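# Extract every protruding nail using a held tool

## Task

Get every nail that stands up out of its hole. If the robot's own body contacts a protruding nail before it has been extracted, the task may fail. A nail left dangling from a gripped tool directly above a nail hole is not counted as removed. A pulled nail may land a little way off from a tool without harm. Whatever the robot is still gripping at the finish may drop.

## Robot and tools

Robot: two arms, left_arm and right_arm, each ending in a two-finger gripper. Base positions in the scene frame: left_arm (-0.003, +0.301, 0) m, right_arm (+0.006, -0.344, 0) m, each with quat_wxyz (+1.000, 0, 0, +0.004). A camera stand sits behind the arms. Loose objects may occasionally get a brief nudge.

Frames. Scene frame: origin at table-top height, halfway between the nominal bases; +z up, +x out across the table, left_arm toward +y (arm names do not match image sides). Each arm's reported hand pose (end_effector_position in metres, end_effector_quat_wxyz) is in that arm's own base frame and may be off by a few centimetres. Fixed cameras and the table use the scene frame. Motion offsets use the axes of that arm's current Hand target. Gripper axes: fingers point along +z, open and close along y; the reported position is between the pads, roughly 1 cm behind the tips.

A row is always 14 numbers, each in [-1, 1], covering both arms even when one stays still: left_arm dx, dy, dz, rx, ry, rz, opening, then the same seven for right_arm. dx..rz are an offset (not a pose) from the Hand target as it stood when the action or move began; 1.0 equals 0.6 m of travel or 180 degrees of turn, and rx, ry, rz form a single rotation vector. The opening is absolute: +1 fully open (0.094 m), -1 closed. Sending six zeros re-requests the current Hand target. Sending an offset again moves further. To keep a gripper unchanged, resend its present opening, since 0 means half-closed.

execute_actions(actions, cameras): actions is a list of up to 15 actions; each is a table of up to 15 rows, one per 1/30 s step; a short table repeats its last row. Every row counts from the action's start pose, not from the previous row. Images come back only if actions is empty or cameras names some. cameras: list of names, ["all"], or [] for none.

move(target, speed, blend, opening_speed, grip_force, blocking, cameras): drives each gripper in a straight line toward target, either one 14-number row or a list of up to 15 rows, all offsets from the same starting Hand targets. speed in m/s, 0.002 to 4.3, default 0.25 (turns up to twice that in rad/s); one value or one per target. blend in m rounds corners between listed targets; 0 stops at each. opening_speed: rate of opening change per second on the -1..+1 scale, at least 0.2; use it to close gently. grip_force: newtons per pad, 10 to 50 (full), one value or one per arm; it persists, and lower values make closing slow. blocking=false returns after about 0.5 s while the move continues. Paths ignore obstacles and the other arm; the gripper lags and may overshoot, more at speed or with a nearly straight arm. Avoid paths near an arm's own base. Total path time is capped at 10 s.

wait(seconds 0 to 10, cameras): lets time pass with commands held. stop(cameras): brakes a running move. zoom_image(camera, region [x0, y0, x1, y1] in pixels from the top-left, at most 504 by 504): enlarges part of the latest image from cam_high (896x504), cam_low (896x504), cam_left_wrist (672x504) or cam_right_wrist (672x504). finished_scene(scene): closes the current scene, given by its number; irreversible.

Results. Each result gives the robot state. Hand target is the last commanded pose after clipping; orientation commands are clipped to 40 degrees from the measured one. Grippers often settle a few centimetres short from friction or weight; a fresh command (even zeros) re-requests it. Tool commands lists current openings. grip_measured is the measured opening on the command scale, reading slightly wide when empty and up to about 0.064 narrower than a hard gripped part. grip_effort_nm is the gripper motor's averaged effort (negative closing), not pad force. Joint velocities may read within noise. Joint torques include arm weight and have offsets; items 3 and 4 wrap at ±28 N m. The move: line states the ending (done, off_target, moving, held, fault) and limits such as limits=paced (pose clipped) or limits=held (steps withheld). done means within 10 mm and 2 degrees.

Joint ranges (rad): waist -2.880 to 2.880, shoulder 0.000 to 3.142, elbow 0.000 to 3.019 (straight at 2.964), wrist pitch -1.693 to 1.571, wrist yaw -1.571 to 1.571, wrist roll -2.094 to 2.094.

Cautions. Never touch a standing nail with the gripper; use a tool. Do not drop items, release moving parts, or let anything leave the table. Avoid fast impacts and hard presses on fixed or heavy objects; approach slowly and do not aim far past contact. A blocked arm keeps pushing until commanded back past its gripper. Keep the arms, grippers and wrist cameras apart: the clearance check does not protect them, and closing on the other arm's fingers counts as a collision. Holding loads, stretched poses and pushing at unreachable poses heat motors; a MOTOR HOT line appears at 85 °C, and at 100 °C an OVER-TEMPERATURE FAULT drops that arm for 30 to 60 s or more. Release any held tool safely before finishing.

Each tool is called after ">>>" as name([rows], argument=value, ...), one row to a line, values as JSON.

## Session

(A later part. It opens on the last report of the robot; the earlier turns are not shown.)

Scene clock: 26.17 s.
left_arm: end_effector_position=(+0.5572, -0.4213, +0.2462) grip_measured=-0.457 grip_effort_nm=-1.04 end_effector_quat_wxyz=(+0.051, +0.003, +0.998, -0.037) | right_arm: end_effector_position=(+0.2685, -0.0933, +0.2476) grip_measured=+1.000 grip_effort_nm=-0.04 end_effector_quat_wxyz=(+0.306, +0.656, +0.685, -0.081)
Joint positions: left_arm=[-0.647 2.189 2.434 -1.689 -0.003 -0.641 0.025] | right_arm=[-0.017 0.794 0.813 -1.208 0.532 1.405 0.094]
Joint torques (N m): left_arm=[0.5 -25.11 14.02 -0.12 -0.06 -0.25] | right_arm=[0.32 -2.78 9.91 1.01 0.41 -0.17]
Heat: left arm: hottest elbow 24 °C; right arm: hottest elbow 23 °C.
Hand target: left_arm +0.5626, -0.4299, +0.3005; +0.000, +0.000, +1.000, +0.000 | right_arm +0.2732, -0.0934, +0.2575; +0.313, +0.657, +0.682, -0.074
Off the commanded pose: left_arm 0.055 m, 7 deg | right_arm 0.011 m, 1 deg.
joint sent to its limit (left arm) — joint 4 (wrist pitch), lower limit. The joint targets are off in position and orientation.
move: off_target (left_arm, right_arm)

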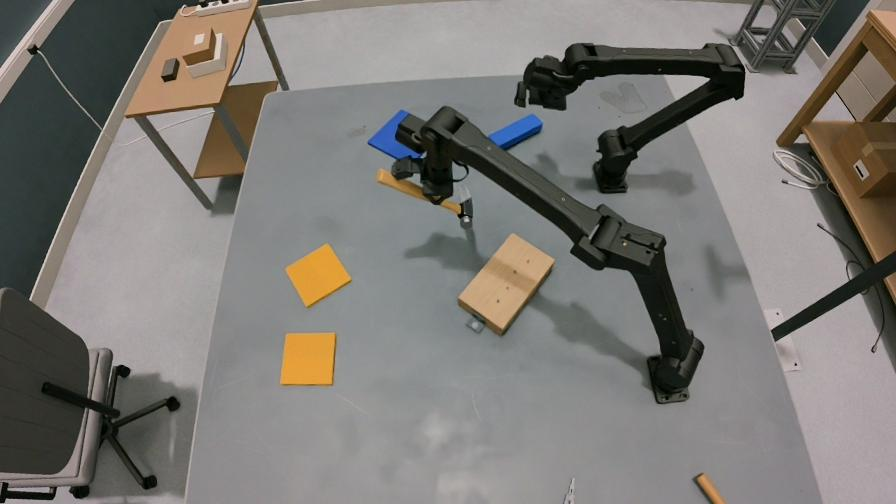

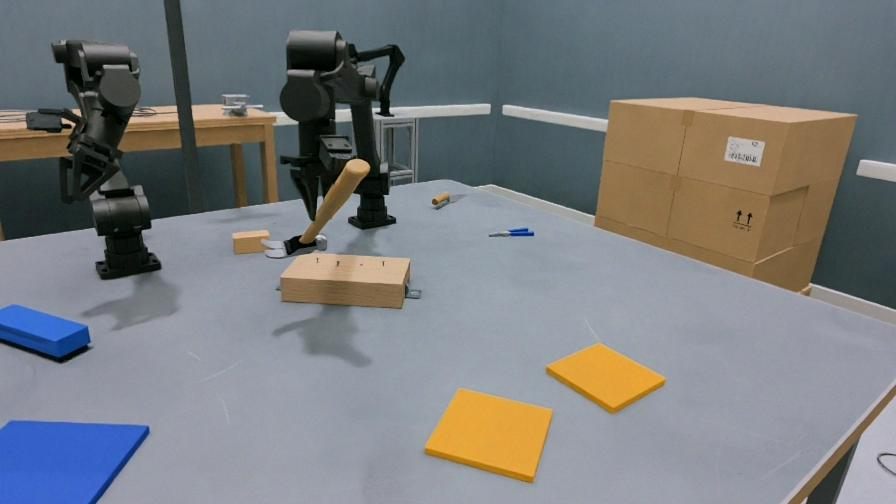

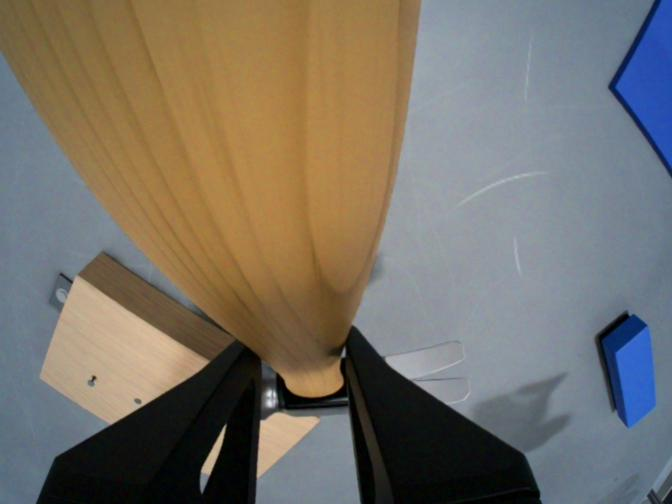

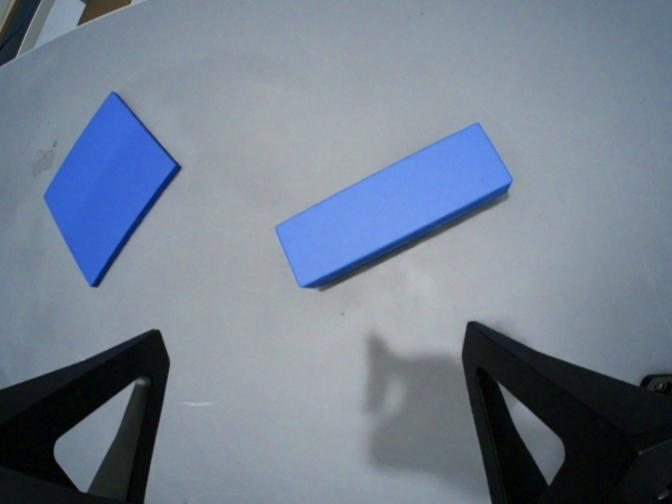

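>>> move(target=[0,-0.04,0.3,0,0,0,-0.6,0,0,0,0,0,0,1], cameras=["cam_low","cam_high","cam_left_wrist"], speed=0.15)

Scene clock: 28.07 s.
left_arm: end_effector_position=(+0.5596, -0.4403, +0.0926) grip_measured=-0.457 grip_effort_nm=-1.04 end_effector_quat_wxyz=(-0.023, -0.002, +1.000, +0.019) | right_arm: end_effector_position=(+0.2685, -0.0933, +0.2476) grip_measured=+1.000 grip_effort_nm=-0.04 end_effector_quat_wxyz=(+0.306, +0.656, +0.685, -0.081)
Joint positions: left_arm=[-0.666 2.39 2.391 -1.632 -0.001 -0.67 0.025] | right_arm=[-0.017 0.794 0.813 -1.208 0.532 1.405 0.094]
Joint torques (N m): left_arm=[-0.09 -26.81 10.58 0.12 -0.06 -0.23] | right_arm=[0.44 -2.49 9.99 0.98 0.45 -0.21]
Heat: left arm: hottest elbow 24 °C; right arm: hottest elbow 23 °C.
Hand target: left_arm +0.5627, -0.4536, +0.1206; +0.000, +0.000, +1.000, +0.000 | right_arm +0.2732, -0.0934, +0.2575; +0.313, +0.657, +0.682, -0.074
Off the commanded pose: left_arm 0.031 m, 3 deg | right_arm 0.011 m, 1 deg.
move: off_target (left_arm, right_arm)
Images, in order (width x height): cam_high 896x504, cam_low 896x504, cam_left_wrist 672x504.

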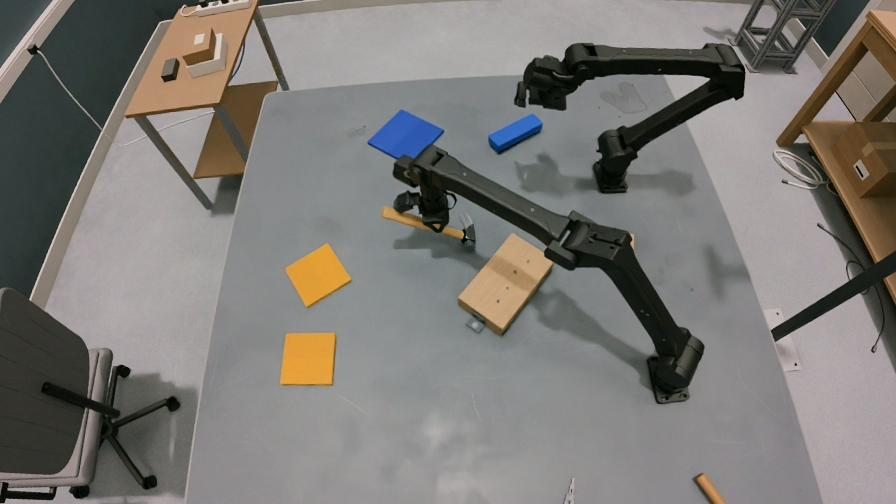

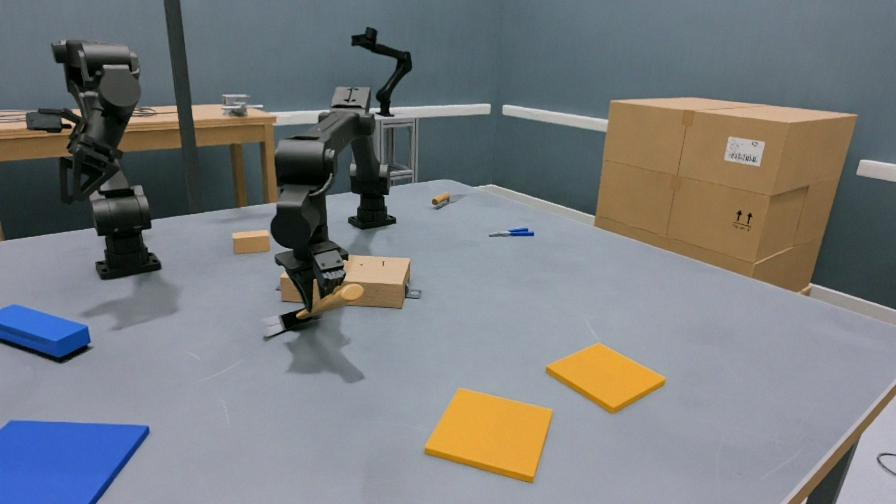

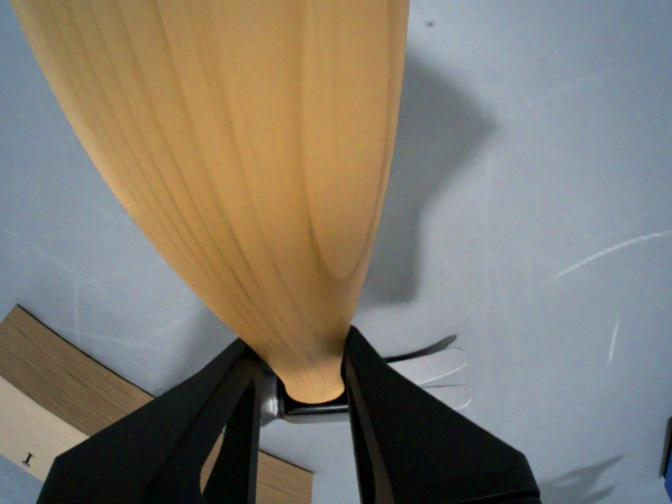

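>>> move([
  [0,-0.04,0,0,0,0,-0.6,0,0,0,0,0,0,1],
  [0,-0.04,0.13,0,0,0,-0.6,0,0,0,0,0,0,1],
], cameras=["cam_low","cam_high","cam_left_wrist"], speed=0.07)

>>> zoom_image(camera="cam_low", region=[220, 180, 440, 380])

Scene clock: 30.83 s.
left_arm: end_effector_position=(+0.5690, -0.4688, +0.0486) grip_measured=-0.460 grip_effort_nm=-1.03 end_effector_quat_wxyz=(+0.001, -0.003, +1.000, +0.001) | right_arm: end_effector_position=(+0.2685, -0.0933, +0.2476) grip_measured=+1.000 grip_effort_nm=-0.04 end_effector_quat_wxyz=(+0.306, +0.656, +0.685, -0.081)
Joint positions: left_arm=[-0.689 2.445 2.38 -1.505 -0.002 -0.696 0.025] | right_arm=[-0.017 0.794 0.813 -1.208 0.532 1.405 0.094]
Joint torques (N m): left_arm=[-0.32 -24.53 7.8 0.39 -0.07 -0.22] | right_arm=[0.56 -2.14 9.96 0.95 0.41 -0.17]
Heat: left arm: hottest elbow 25 °C; right arm: hottest elbow 23 °C.
Hand target: left_arm +0.5625, -0.4776, +0.0423; +0.000, +0.000, +1.000, +0.001 | right_arm +0.2732, -0.0934, +0.2575; +0.313, +0.657, +0.682, -0.074
Off the commanded pose: left_arm 0.012 m, 0 deg | right_arm 0.011 m, 1 deg.
move: off_target (left_arm, right_arm)
Images, in order (width x height): cam_high 896x504, cam_low 896x504, cam_left_wrist 672x504.

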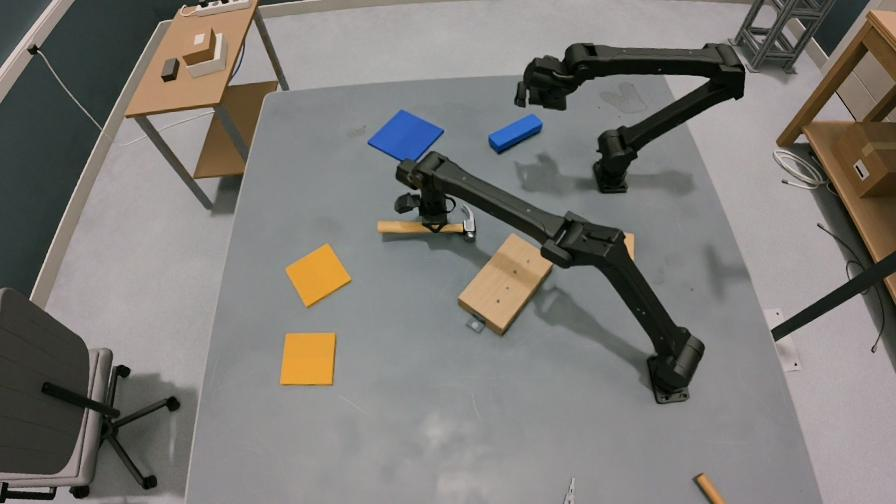

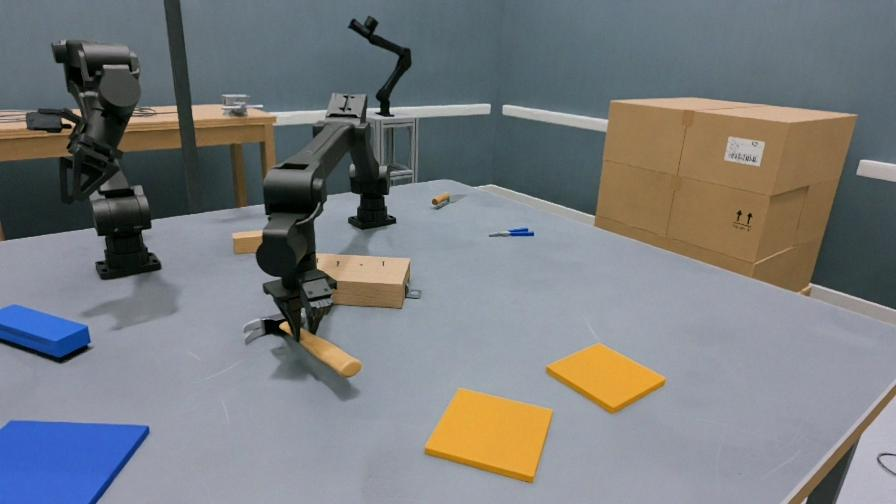

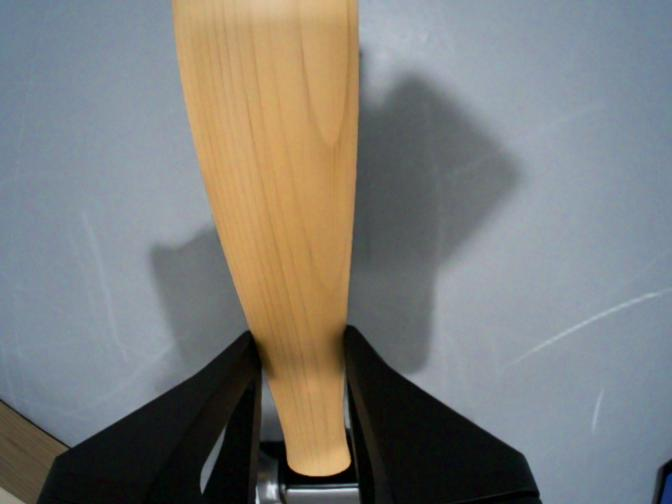

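Scaled by 2.291 from the camera's 896x504 image, which has a finer 1280x720 frame.

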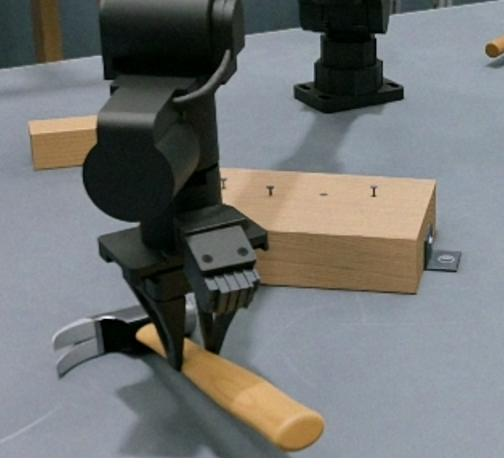

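>>> move([
  [0,0,0.03,0,0,0,-0.6,0,0,0,0,0,0,1],
  [0,0,0.03,0,0,0,0.1,0,0,0,0,0,0,1],
  [0,0,-0.25,0,0,0,0.1,0,0,0,0,0,0,1],
], cameras=["cam_low","cam_high","cam_left_wrist"], speed=0.1, opening_speed=0.8)

Scene clock: 35.37 s.
left_arm: end_effector_position=(+0.5626, -0.4651, +0.1653) grip_measured=+0.098 grip_effort_nm=0.09 end_effector_quat_wxyz=(+0.022, -0.003, +1.000, -0.017) | right_arm: end_effector_position=(+0.2685, -0.0933, +0.2476) grip_measured=+1.000 grip_effort_nm=-0.04 end_effector_quat_wxyz=(+0.306, +0.656, +0.685, -0.081)
Joint positions: left_arm=[-0.691 2.368 2.542 -1.69 -0.002 -0.696 0.052] | right_arm=[-0.017 0.794 0.813 -1.208 0.532 1.405 0.094]
Joint torques (N m): left_arm=[-0.26 -25 11.75 -0.21 -0.08 -0.21] | right_arm=[0.32 -2.78 9.85 1.05 0.46 -0.16]
Heat: left arm: hottest elbow 25 °C; right arm: hottest elbow 24 °C.
Hand target: left_arm +0.5626, -0.4778, +0.1924; +0.000, +0.000, +1.000, +0.000 | right_arm +0.2732, -0.0934, +0.2575; +0.313, +0.657, +0.682, -0.074
Off the commanded pose: left_arm 0.030 m, 3 deg | right_arm 0.011 m, 1 deg.
joint sent to its limit (left arm) — joint 4 (wrist pitch), lower limit. The joint targets are off in orientation, not in position.
move: off_target (left_arm, right_arm); target 2's new opening was sent with left_arm's hand 0.016 m and 1 deg from that target
Images, in order (width x height): cam_high 896x504, cam_low 896x504, cam_left_wrist 672x504.

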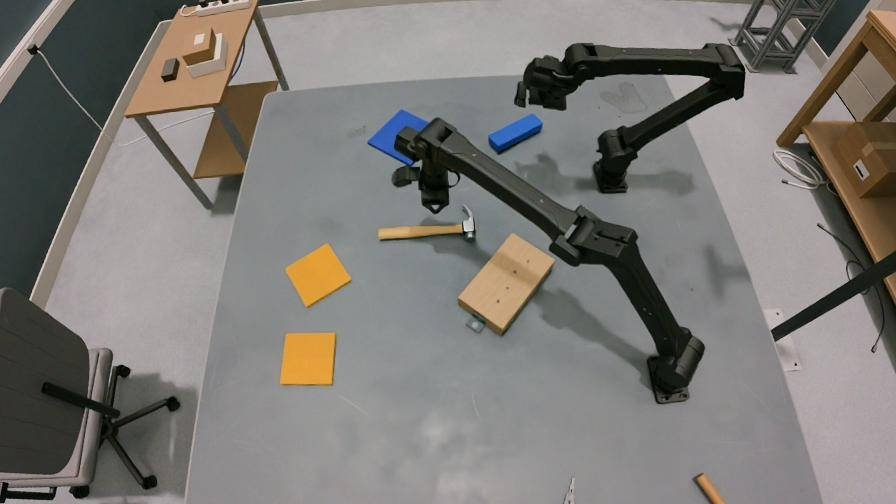

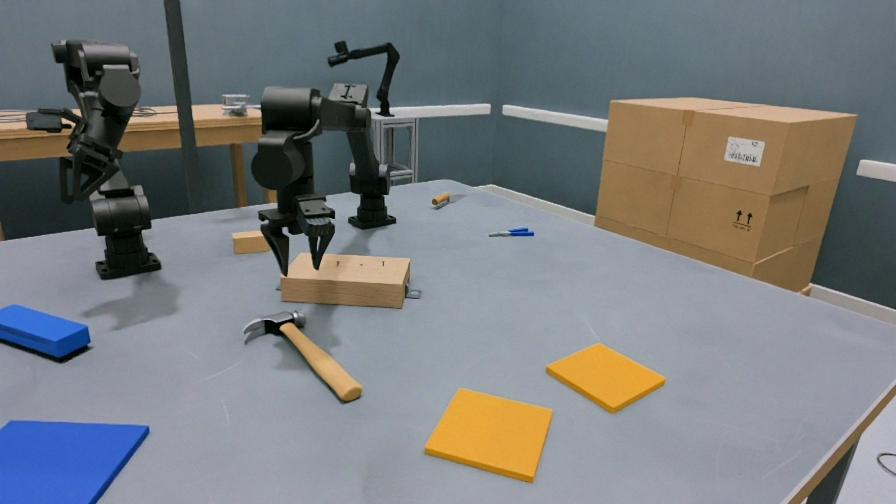

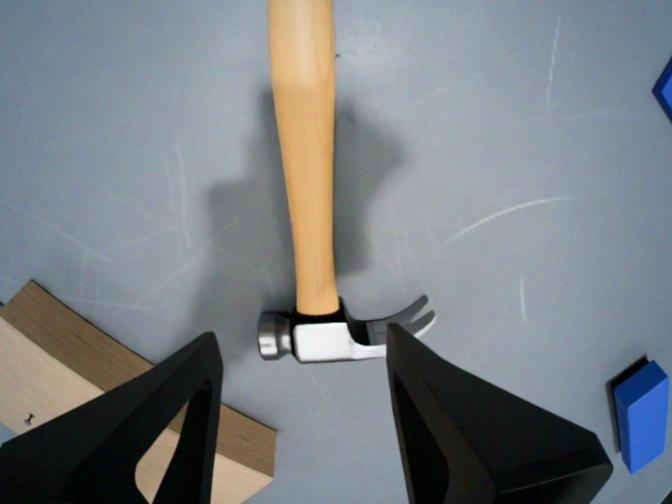

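>>> move(target=[0.354,0.763,-0.263,0,0,0,1,0,0,0,0,0,0,1], speed=0.4)

>>> move(target=[0,0,0,0,0,0,1,0.425,0.567,-0.043,-0.053,0.223,-0.469,1], cameras=["all"])

Scene clock: 38.47 s.
left_arm: end_effector_position=(+0.3513, -0.0234, +0.3521) grip_measured=+0.998 grip_effort_nm=0.09 end_effector_quat_wxyz=(+0.058, +0.001, +0.998, -0.003) | right_arm: end_effector_position=(+0.2685, -0.0933, +0.2476) grip_measured=+1.000 grip_effort_nm=-0.04 end_effector_quat_wxyz=(+0.306, +0.656, +0.685, -0.081)
Joint positions: left_arm=[-0.066 1.211 1.448 -1.692 -0.002 -0.064 0.094] | right_arm=[-0.017 0.794 0.813 -1.208 0.532 1.405 0.094]
Joint torques (N m): left_arm=[1.67 -6.59 8.05 -0.02 0.01 -0.06] | right_arm=[0.85 -2.14 9.88 0.94 0.42 -0.14]
Heat: left arm: hottest elbow 25 °C; right arm: hottest elbow 24 °C.
Hand target: left_arm +0.3505, -0.0200, +0.3506; +0.000, +0.000, +1.000, +0.000 | right_arm +0.2732, -0.0934, +0.2575; +0.313, +0.657, +0.682, -0.074
Off the commanded pose: left_arm 0.004 m, 7 deg | right_arm 0.011 m, 1 deg.
joint sent to its limit (left arm) — joint 4 (wrist pitch), lower limit. The joint targets are off in orientation, not in position.
move: off_target (left_arm, right_arm)

Scene clock: 42.67 s.
left_arm: end_effector_position=(+0.3513, -0.0234, +0.3521) grip_measured=+0.998 grip_effort_nm=0.09 end_effector_quat_wxyz=(+0.058, +0.001, +0.998, -0.003) | right_arm: end_effector_position=(+0.5900, +0.1731, +0.2497) grip_measured=+1.000 grip_effort_nm=-0.04 end_effector_quat_wxyz=(+0.005, +0.010, +1.000, +0.000)
Joint positions: left_arm=[-0.066 1.211 1.448 -1.692 -0.002 -0.063 0.094] | right_arm=[0.287 1.976 2.097 -1.683 0.004 0.307 0.094]
Joint torques (N m): left_arm=[1.61 -6.65 8.08 -0.02 0 -0.07] | right_arm=[0.79 -17.03 11.66 -0.08 0.08 -0.29]
Heat: left arm: hottest elbow 25 °C; right arm: hottest elbow 25 °C.
Hand target: left_arm +0.3505, -0.0200, +0.3506; +0.000, +0.000, +1.000, +0.000 | right_arm +0.6003, +0.1795, +0.2501; +0.001, +0.000, +1.000, -0.001
Off the commanded pose: left_arm 0.004 m, 7 deg | right_arm 0.012 m, 1 deg.
joint sent to its limit (left arm) — joint 4 (wrist pitch), lower limit. The joint targets are off in orientation, not in position.
joint sent to its limit (right arm) — joint 4 (wrist pitch), lower limit. The joint targets still meet the commanded pose.
move: off_target (left_arm, right_arm)

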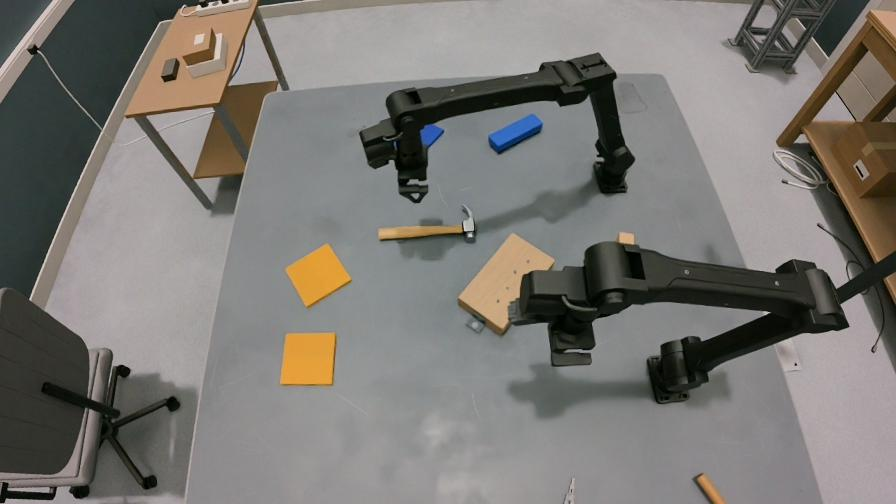

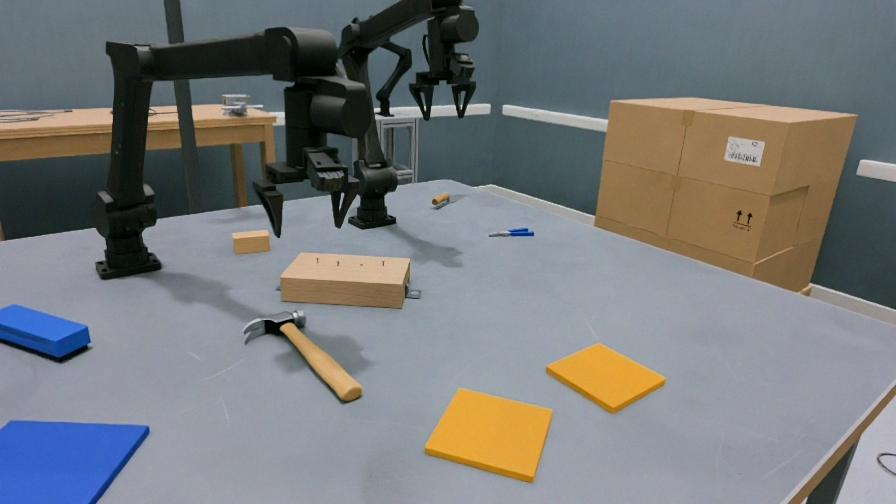

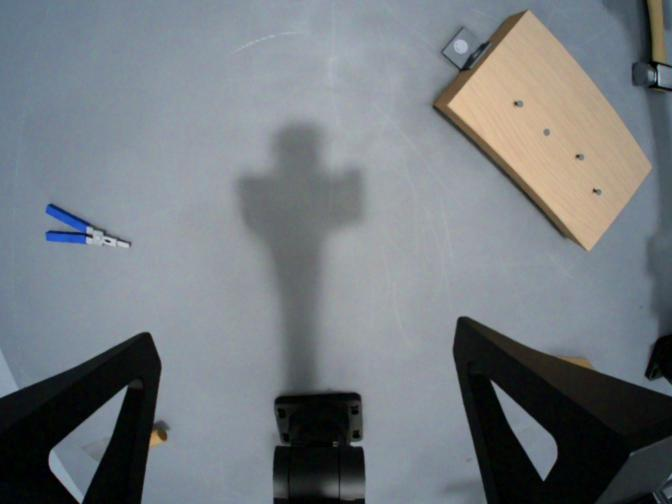

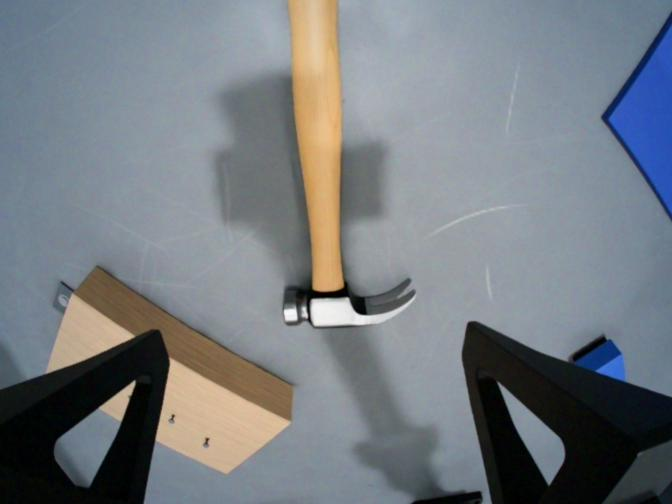

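>>> move(target=[0,0,0,0,0,0,1,-0.04,0.0,0.30,0,0,-0.012,1], cameras=["cam_right_wrist","cam_low"])

Scene clock: 44.27 s.
left_arm: end_effector_position=(+0.3513, -0.0234, +0.3521) grip_measured=+0.998 grip_effort_nm=0.09 end_effector_quat_wxyz=(+0.058, +0.001, +0.998, -0.003) | right_arm: end_effector_position=(+0.6190, +0.1817, +0.0824) grip_measured=+1.000 grip_effort_nm=-0.04 end_effector_quat_wxyz=(+0.003, -0.015, +1.000, -0.001)
Joint positions: left_arm=[-0.066 1.211 1.448 -1.692 -0.002 -0.063 0.094] | right_arm=[0.287 2.104 1.862 -1.323 0.004 0.257 0.094]
Joint torques (N m): left_arm=[1.67 -6.59 8.08 -0.02 0.01 -0.07] | right_arm=[0.38 -20.13 8.13 0.75 0.08 -0.3]
Heat: left arm: hottest elbow 25 °C; right arm: hottest elbow 25 °C.
Hand target: left_arm +0.3505, -0.0200, +0.3506; +0.000, +0.000, +1.000, +0.000 | right_arm +0.6246, +0.1792, +0.0700; +0.001, -0.019, +1.000, -0.001
Off the commanded pose: left_arm 0.004 m, 7 deg | right_arm 0.014 m, 0 deg.
joint sent to its limit (left arm) — joint 4 (wrist pitch), lower limit. The joint targets are off in orientation, not in position.
move: off_target (left_arm, right_arm)
Images, in order (width x height): cam_low 896x504, cam_right_wrist 672x504.

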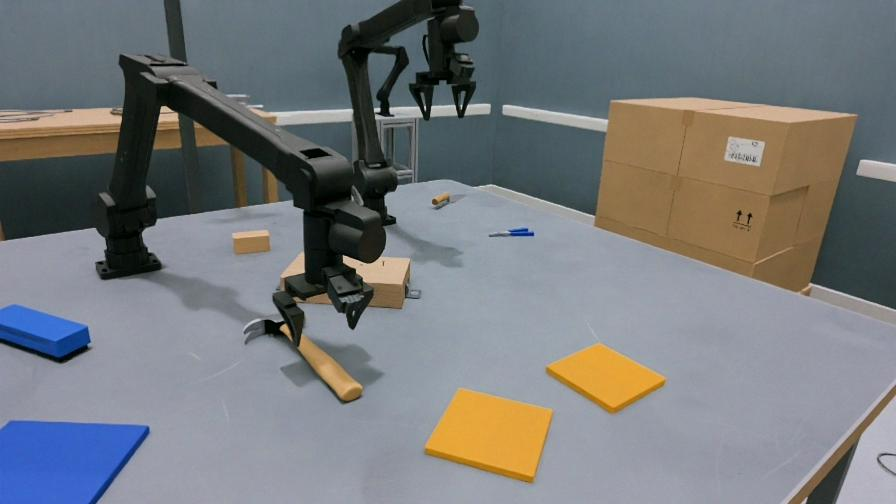

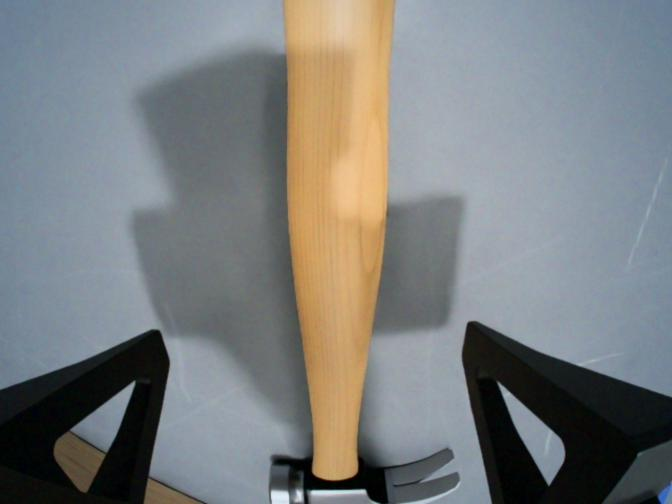

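>>> move([
  [0,0,0,0,0,0,1,0,-0.012,0.09,0,0,0,1],
  [0,0,0,0,0,0,1,0,-0.012,0.09,0,0,0,-0.65],
], cameras=["cam_right_wrist","cam_low"], opening_speed=1, speed=0.1)

Scene clock: 48.07 s.
left_arm: end_effector_position=(+0.3513, -0.0234, +0.3521) grip_measured=+0.998 grip_effort_nm=0.09 end_effector_quat_wxyz=(+0.058, +0.001, +0.998, -0.003) | right_arm: end_effector_position=(+0.6255, +0.1757, +0.0391) grip_measured=-0.306 grip_effort_nm=-1.07 end_effector_quat_wxyz=(+0.014, -0.015, +1.000, +0.002)
Joint positions: left_arm=[-0.066 1.211 1.448 -1.692 -0.002 -0.063 0.094] | right_arm=[0.275 2.138 1.801 -1.206 0.003 0.245 0.033]
Joint torques (N m): left_arm=[1.61 -6.71 8.08 -0.03 0.01 -0.06] | right_arm=[-0.44 -18.26 6.83 0.7 0.04 -0.27]
Heat: left arm: hottest elbow 25 °C; right arm: hottest elbow 25 °C.
Hand target: left_arm +0.3505, -0.0200, +0.3506; +0.000, +0.000, +1.000, +0.000 | right_arm +0.6251, +0.1719, +0.0161; +0.001, -0.019, +1.000, -0.001
Off the commanded pose: left_arm 0.004 m, 7 deg | right_arm 0.023 m, 2 deg.
joint sent to its limit (left arm) — joint 4 (wrist pitch), lower limit. The joint targets are off in orientation, not in position.
move: off_target (left_arm, right_arm); target 2's new opening was sent with right_arm's hand 0.024 m and 2 deg from that target
Images, in order (width x height): cam_low 896x504, cam_right_wrist 672x504.

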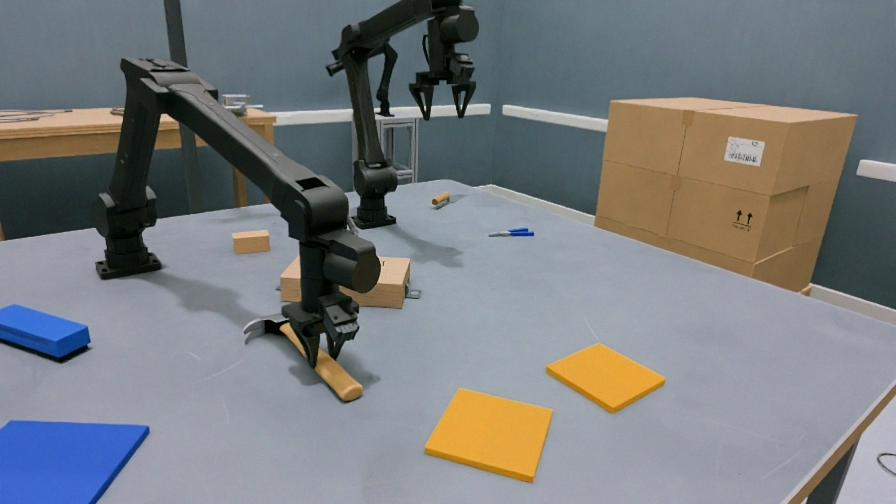

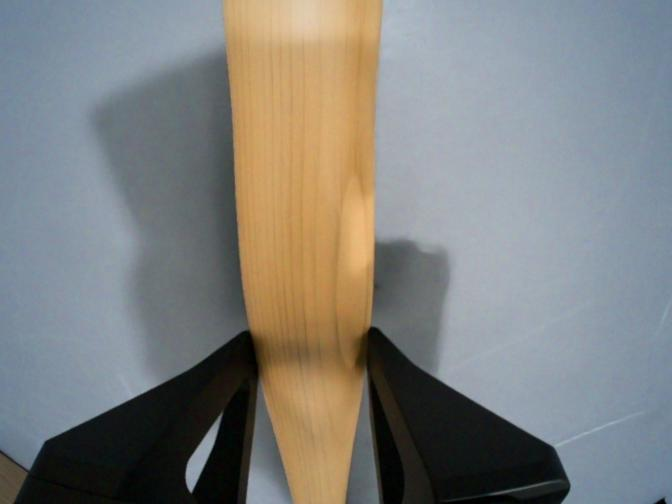

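>>> move([
  [0,0.28,0,0,0,0,1,0.05,0,-0.5,0,0,0,-0.65],
  [0,0.28,0,0,0,0,1,0.542,0.30,-0.607,-0.217,-0.465,-0.217,-0.65],
], cameras=["all"], blend=0.02, speed=0.2)

Scene clock: 55.80 s.
left_arm: end_effector_position=(+0.3426, +0.1398, +0.3312) grip_measured=+0.998 grip_effort_nm=0.09 end_effector_quat_wxyz=(+0.025, +0.001, +1.000, +0.009) | right_arm: end_effector_position=(+0.2979, +0.3423, +0.3350) grip_measured=-0.347 grip_effort_nm=-1.07 end_effector_quat_wxyz=(+0.592, -0.320, +0.677, +0.297)
Joint positions: left_arm=[0.39 1.287 1.459 -1.692 0.003 0.393 0.094] | right_arm=[0.825 0.902 0.625 0.155 -0.08 0.014 0.031]
Joint torques (N m): left_arm=[1.67 -7.47 12 -0.16 -0.16 -0.07] | right_arm=[0.15 -7.36 10 4.55 0.12 -0.33]
Heat: left arm: hottest elbow 26 °C; right arm: hottest elbow 26 °C.
Hand target: left_arm +0.3506, +0.1481, +0.3508; +0.000, +0.000, +1.000, +0.000 | right_arm +0.2926, +0.3400, +0.3792; +0.635, -0.312, +0.635, +0.310
Off the commanded pose: left_arm 0.023 m, 3 deg | right_arm 0.045 m, 7 deg.
joint sent to its limit (left arm) — joint 4 (wrist pitch), lower limit. The joint targets are off in orientation, not in position.
move: off_target (left_arm, right_arm)

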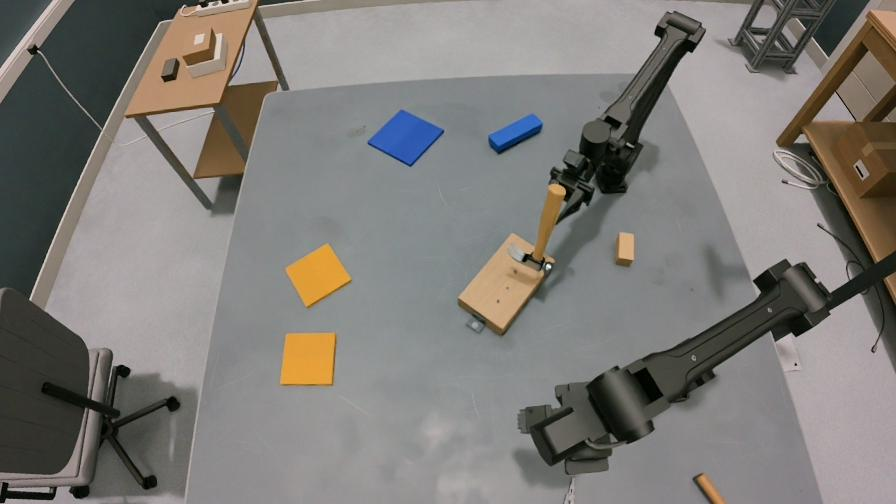

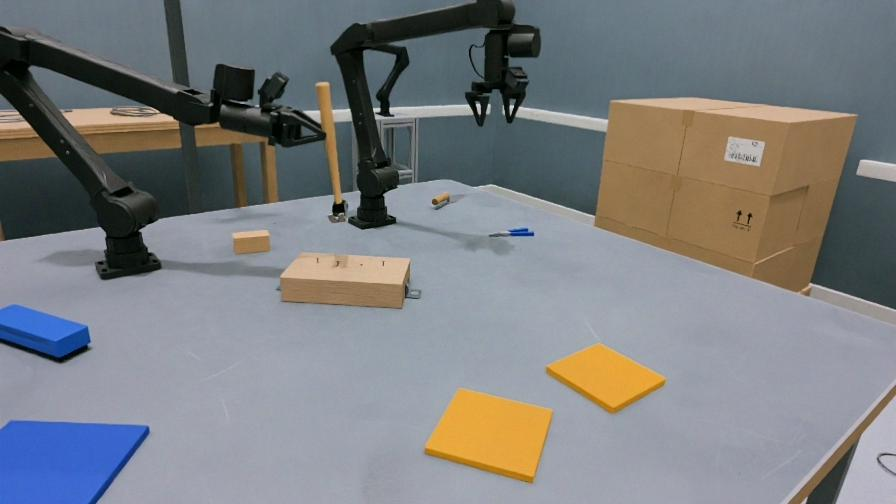

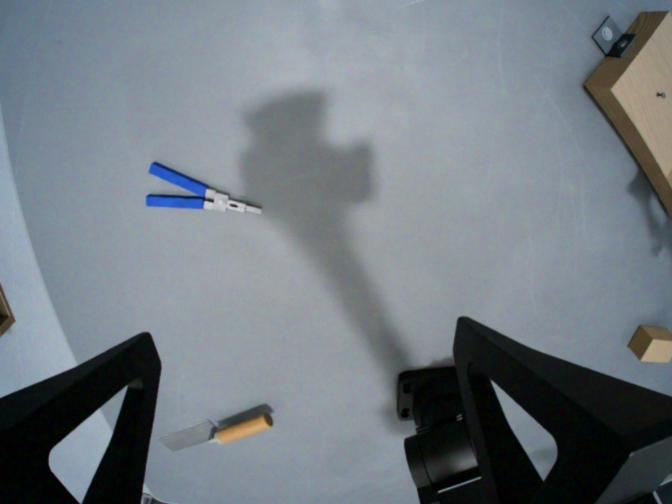

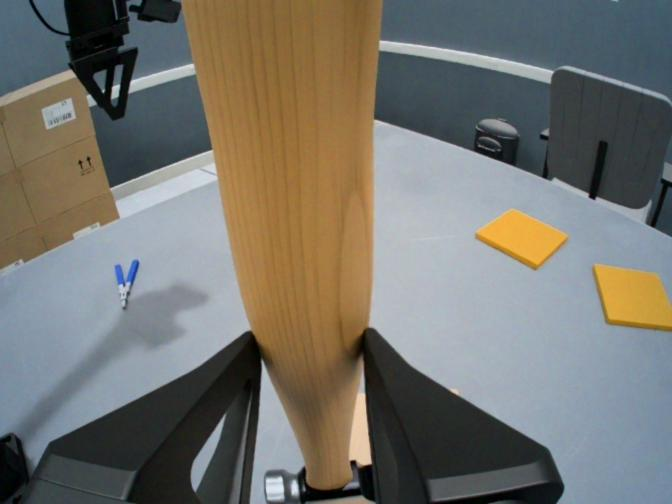

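>>> zoom_image(camera="cam_high", region=[450, 220, 600, 340])

>>> zoom_image(camera="cam_low", region=[270, 170, 430, 310])

Scaled by 3.360 from the camera's 896x504 image, which has a finer 1280x720 frame.

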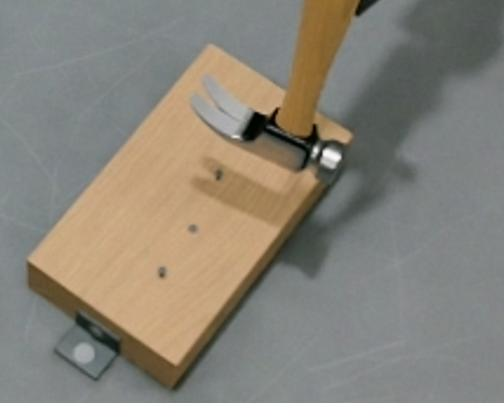

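Scaled by 3.150 from the camera's 896x504 image, which has a finer 1280x720 frame.

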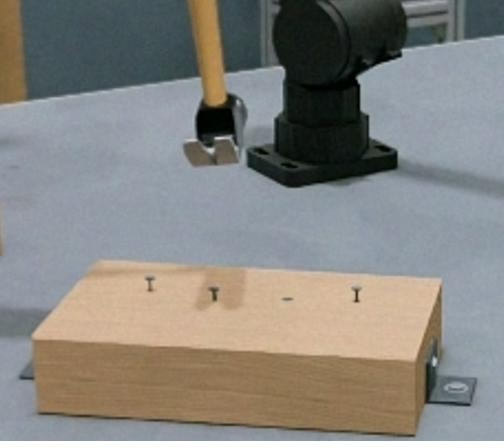

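>>> move([
  [-0.282,-0.547,0.168,0,0,-0.278,1,0,0,0,0,0,0,-0.65],
  [-0.282,-0.547,0.168,0,0,-0.278,1,0.132,-0.114,-0.025,-0.015,-0.037,0.2495,-0.65],
], cameras=["all"], speed=0.25)

>>> zoom_image(camera="cam_high", region=[450, 220, 600, 340])

>>> zoom_image(camera="cam_low", region=[270, 170, 430, 310])

Scene clock: 62.80 s.
left_arm: end_effector_position=(+0.5077, -0.1734, +0.2353) grip_measured=+0.998 grip_effort_nm=0.09 end_effector_quat_wxyz=(-0.013, -0.422, +0.907, +0.010) | right_arm: end_effector_position=(+0.3350, +0.2874, +0.2752) grip_measured=-0.350 grip_effort_nm=-1.07 end_effector_quat_wxyz=(+0.485, -0.056, +0.690, +0.535)
Joint positions: left_arm=[-0.327 1.768 1.753 -1.588 0.004 -1.198 0.094] | right_arm=[0.579 1.053 0.412 0.687 -0.337 0.769 0.031]
Joint torques (N m): left_arm=[0.32 -15.15 11.89 -0.43 -0.3 -0.24] | right_arm=[-0.26 -5.25 8.36 4.44 0.16 0.42]
Heat: left arm: hottest elbow 27 °C; right arm: hottest elbow 27 °C.
Hand target: left_arm +0.5196, -0.1802, +0.2497; +0.000, -0.423, +0.906, +0.000 | right_arm +0.3375, +0.2861, +0.3002; +0.496, -0.042, +0.661, +0.561
Off the commanded pose: left_arm 0.020 m, 2 deg | right_arm 0.025 m, 5 deg.
move: off_target (left_arm, right_arm)

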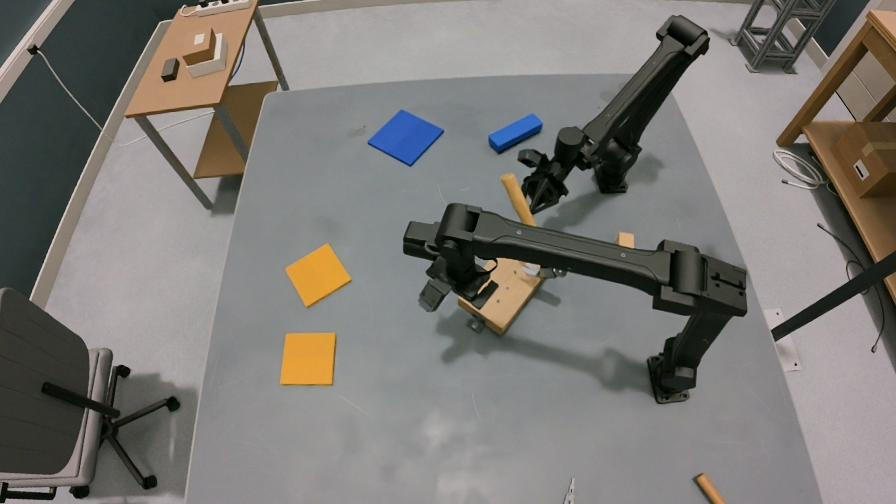

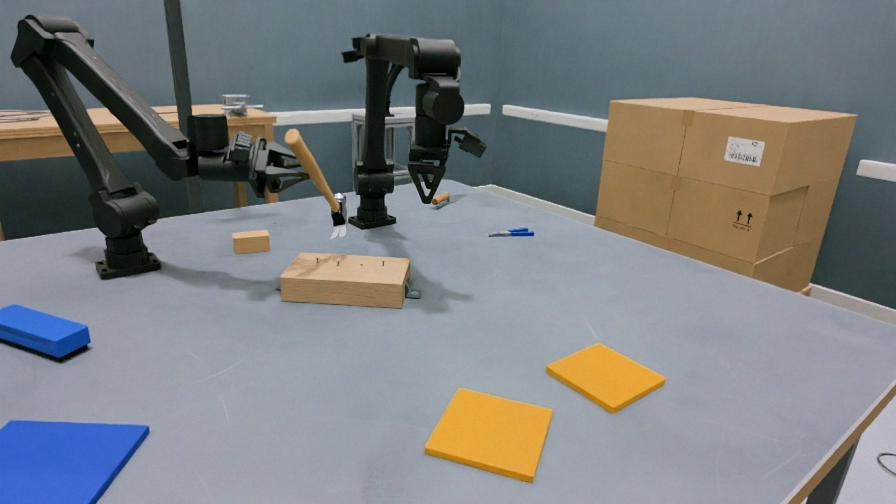

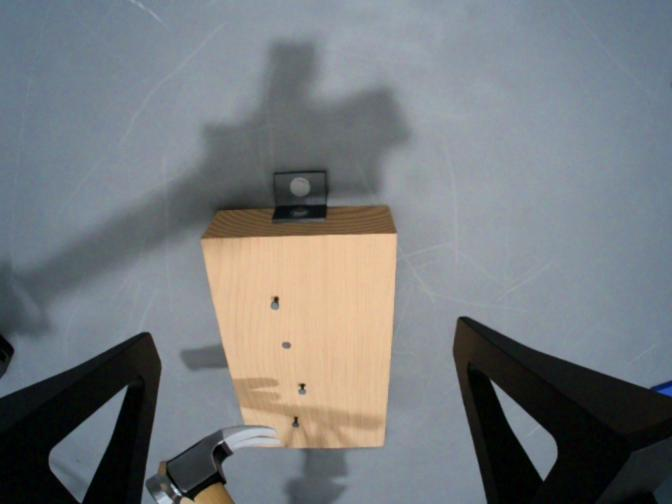

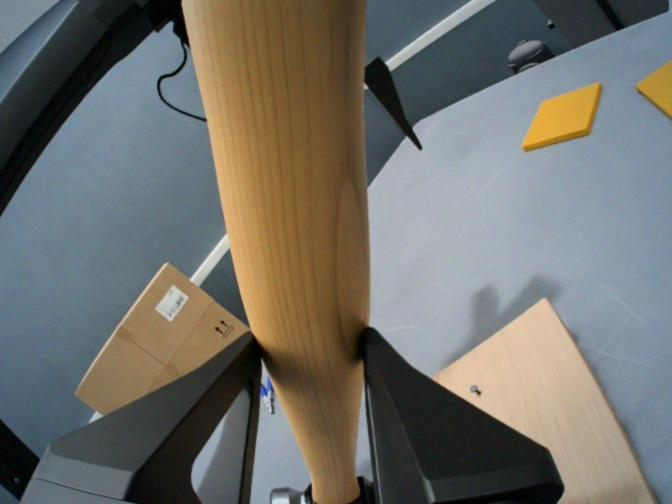

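Scaled by 3.360 from the camera's 896x504 image, which has a finer 1280x720 frame.

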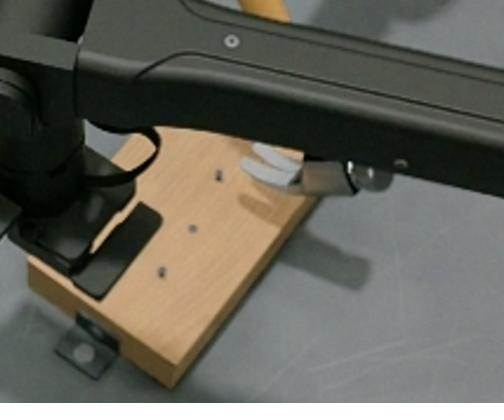

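Scaled by 3.150 from the camera's 896x504 image, which has a finer 1280x720 frame.

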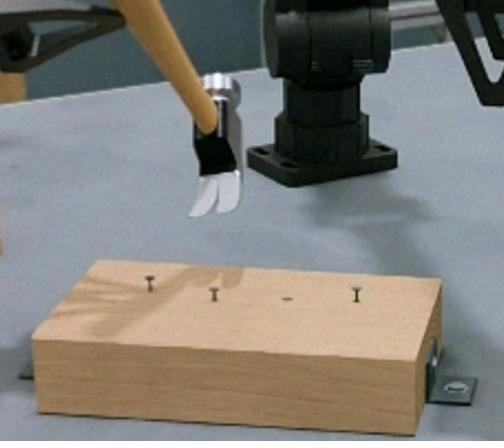

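>>> zoom_image(camera="cam_left_wrist", region=[140, 280, 400, 504])

Scaled by 1.938 from the camera's 672x504 image, which has a finer 960x720 frame.

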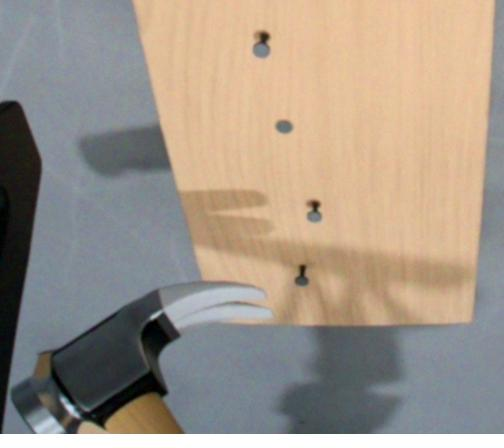

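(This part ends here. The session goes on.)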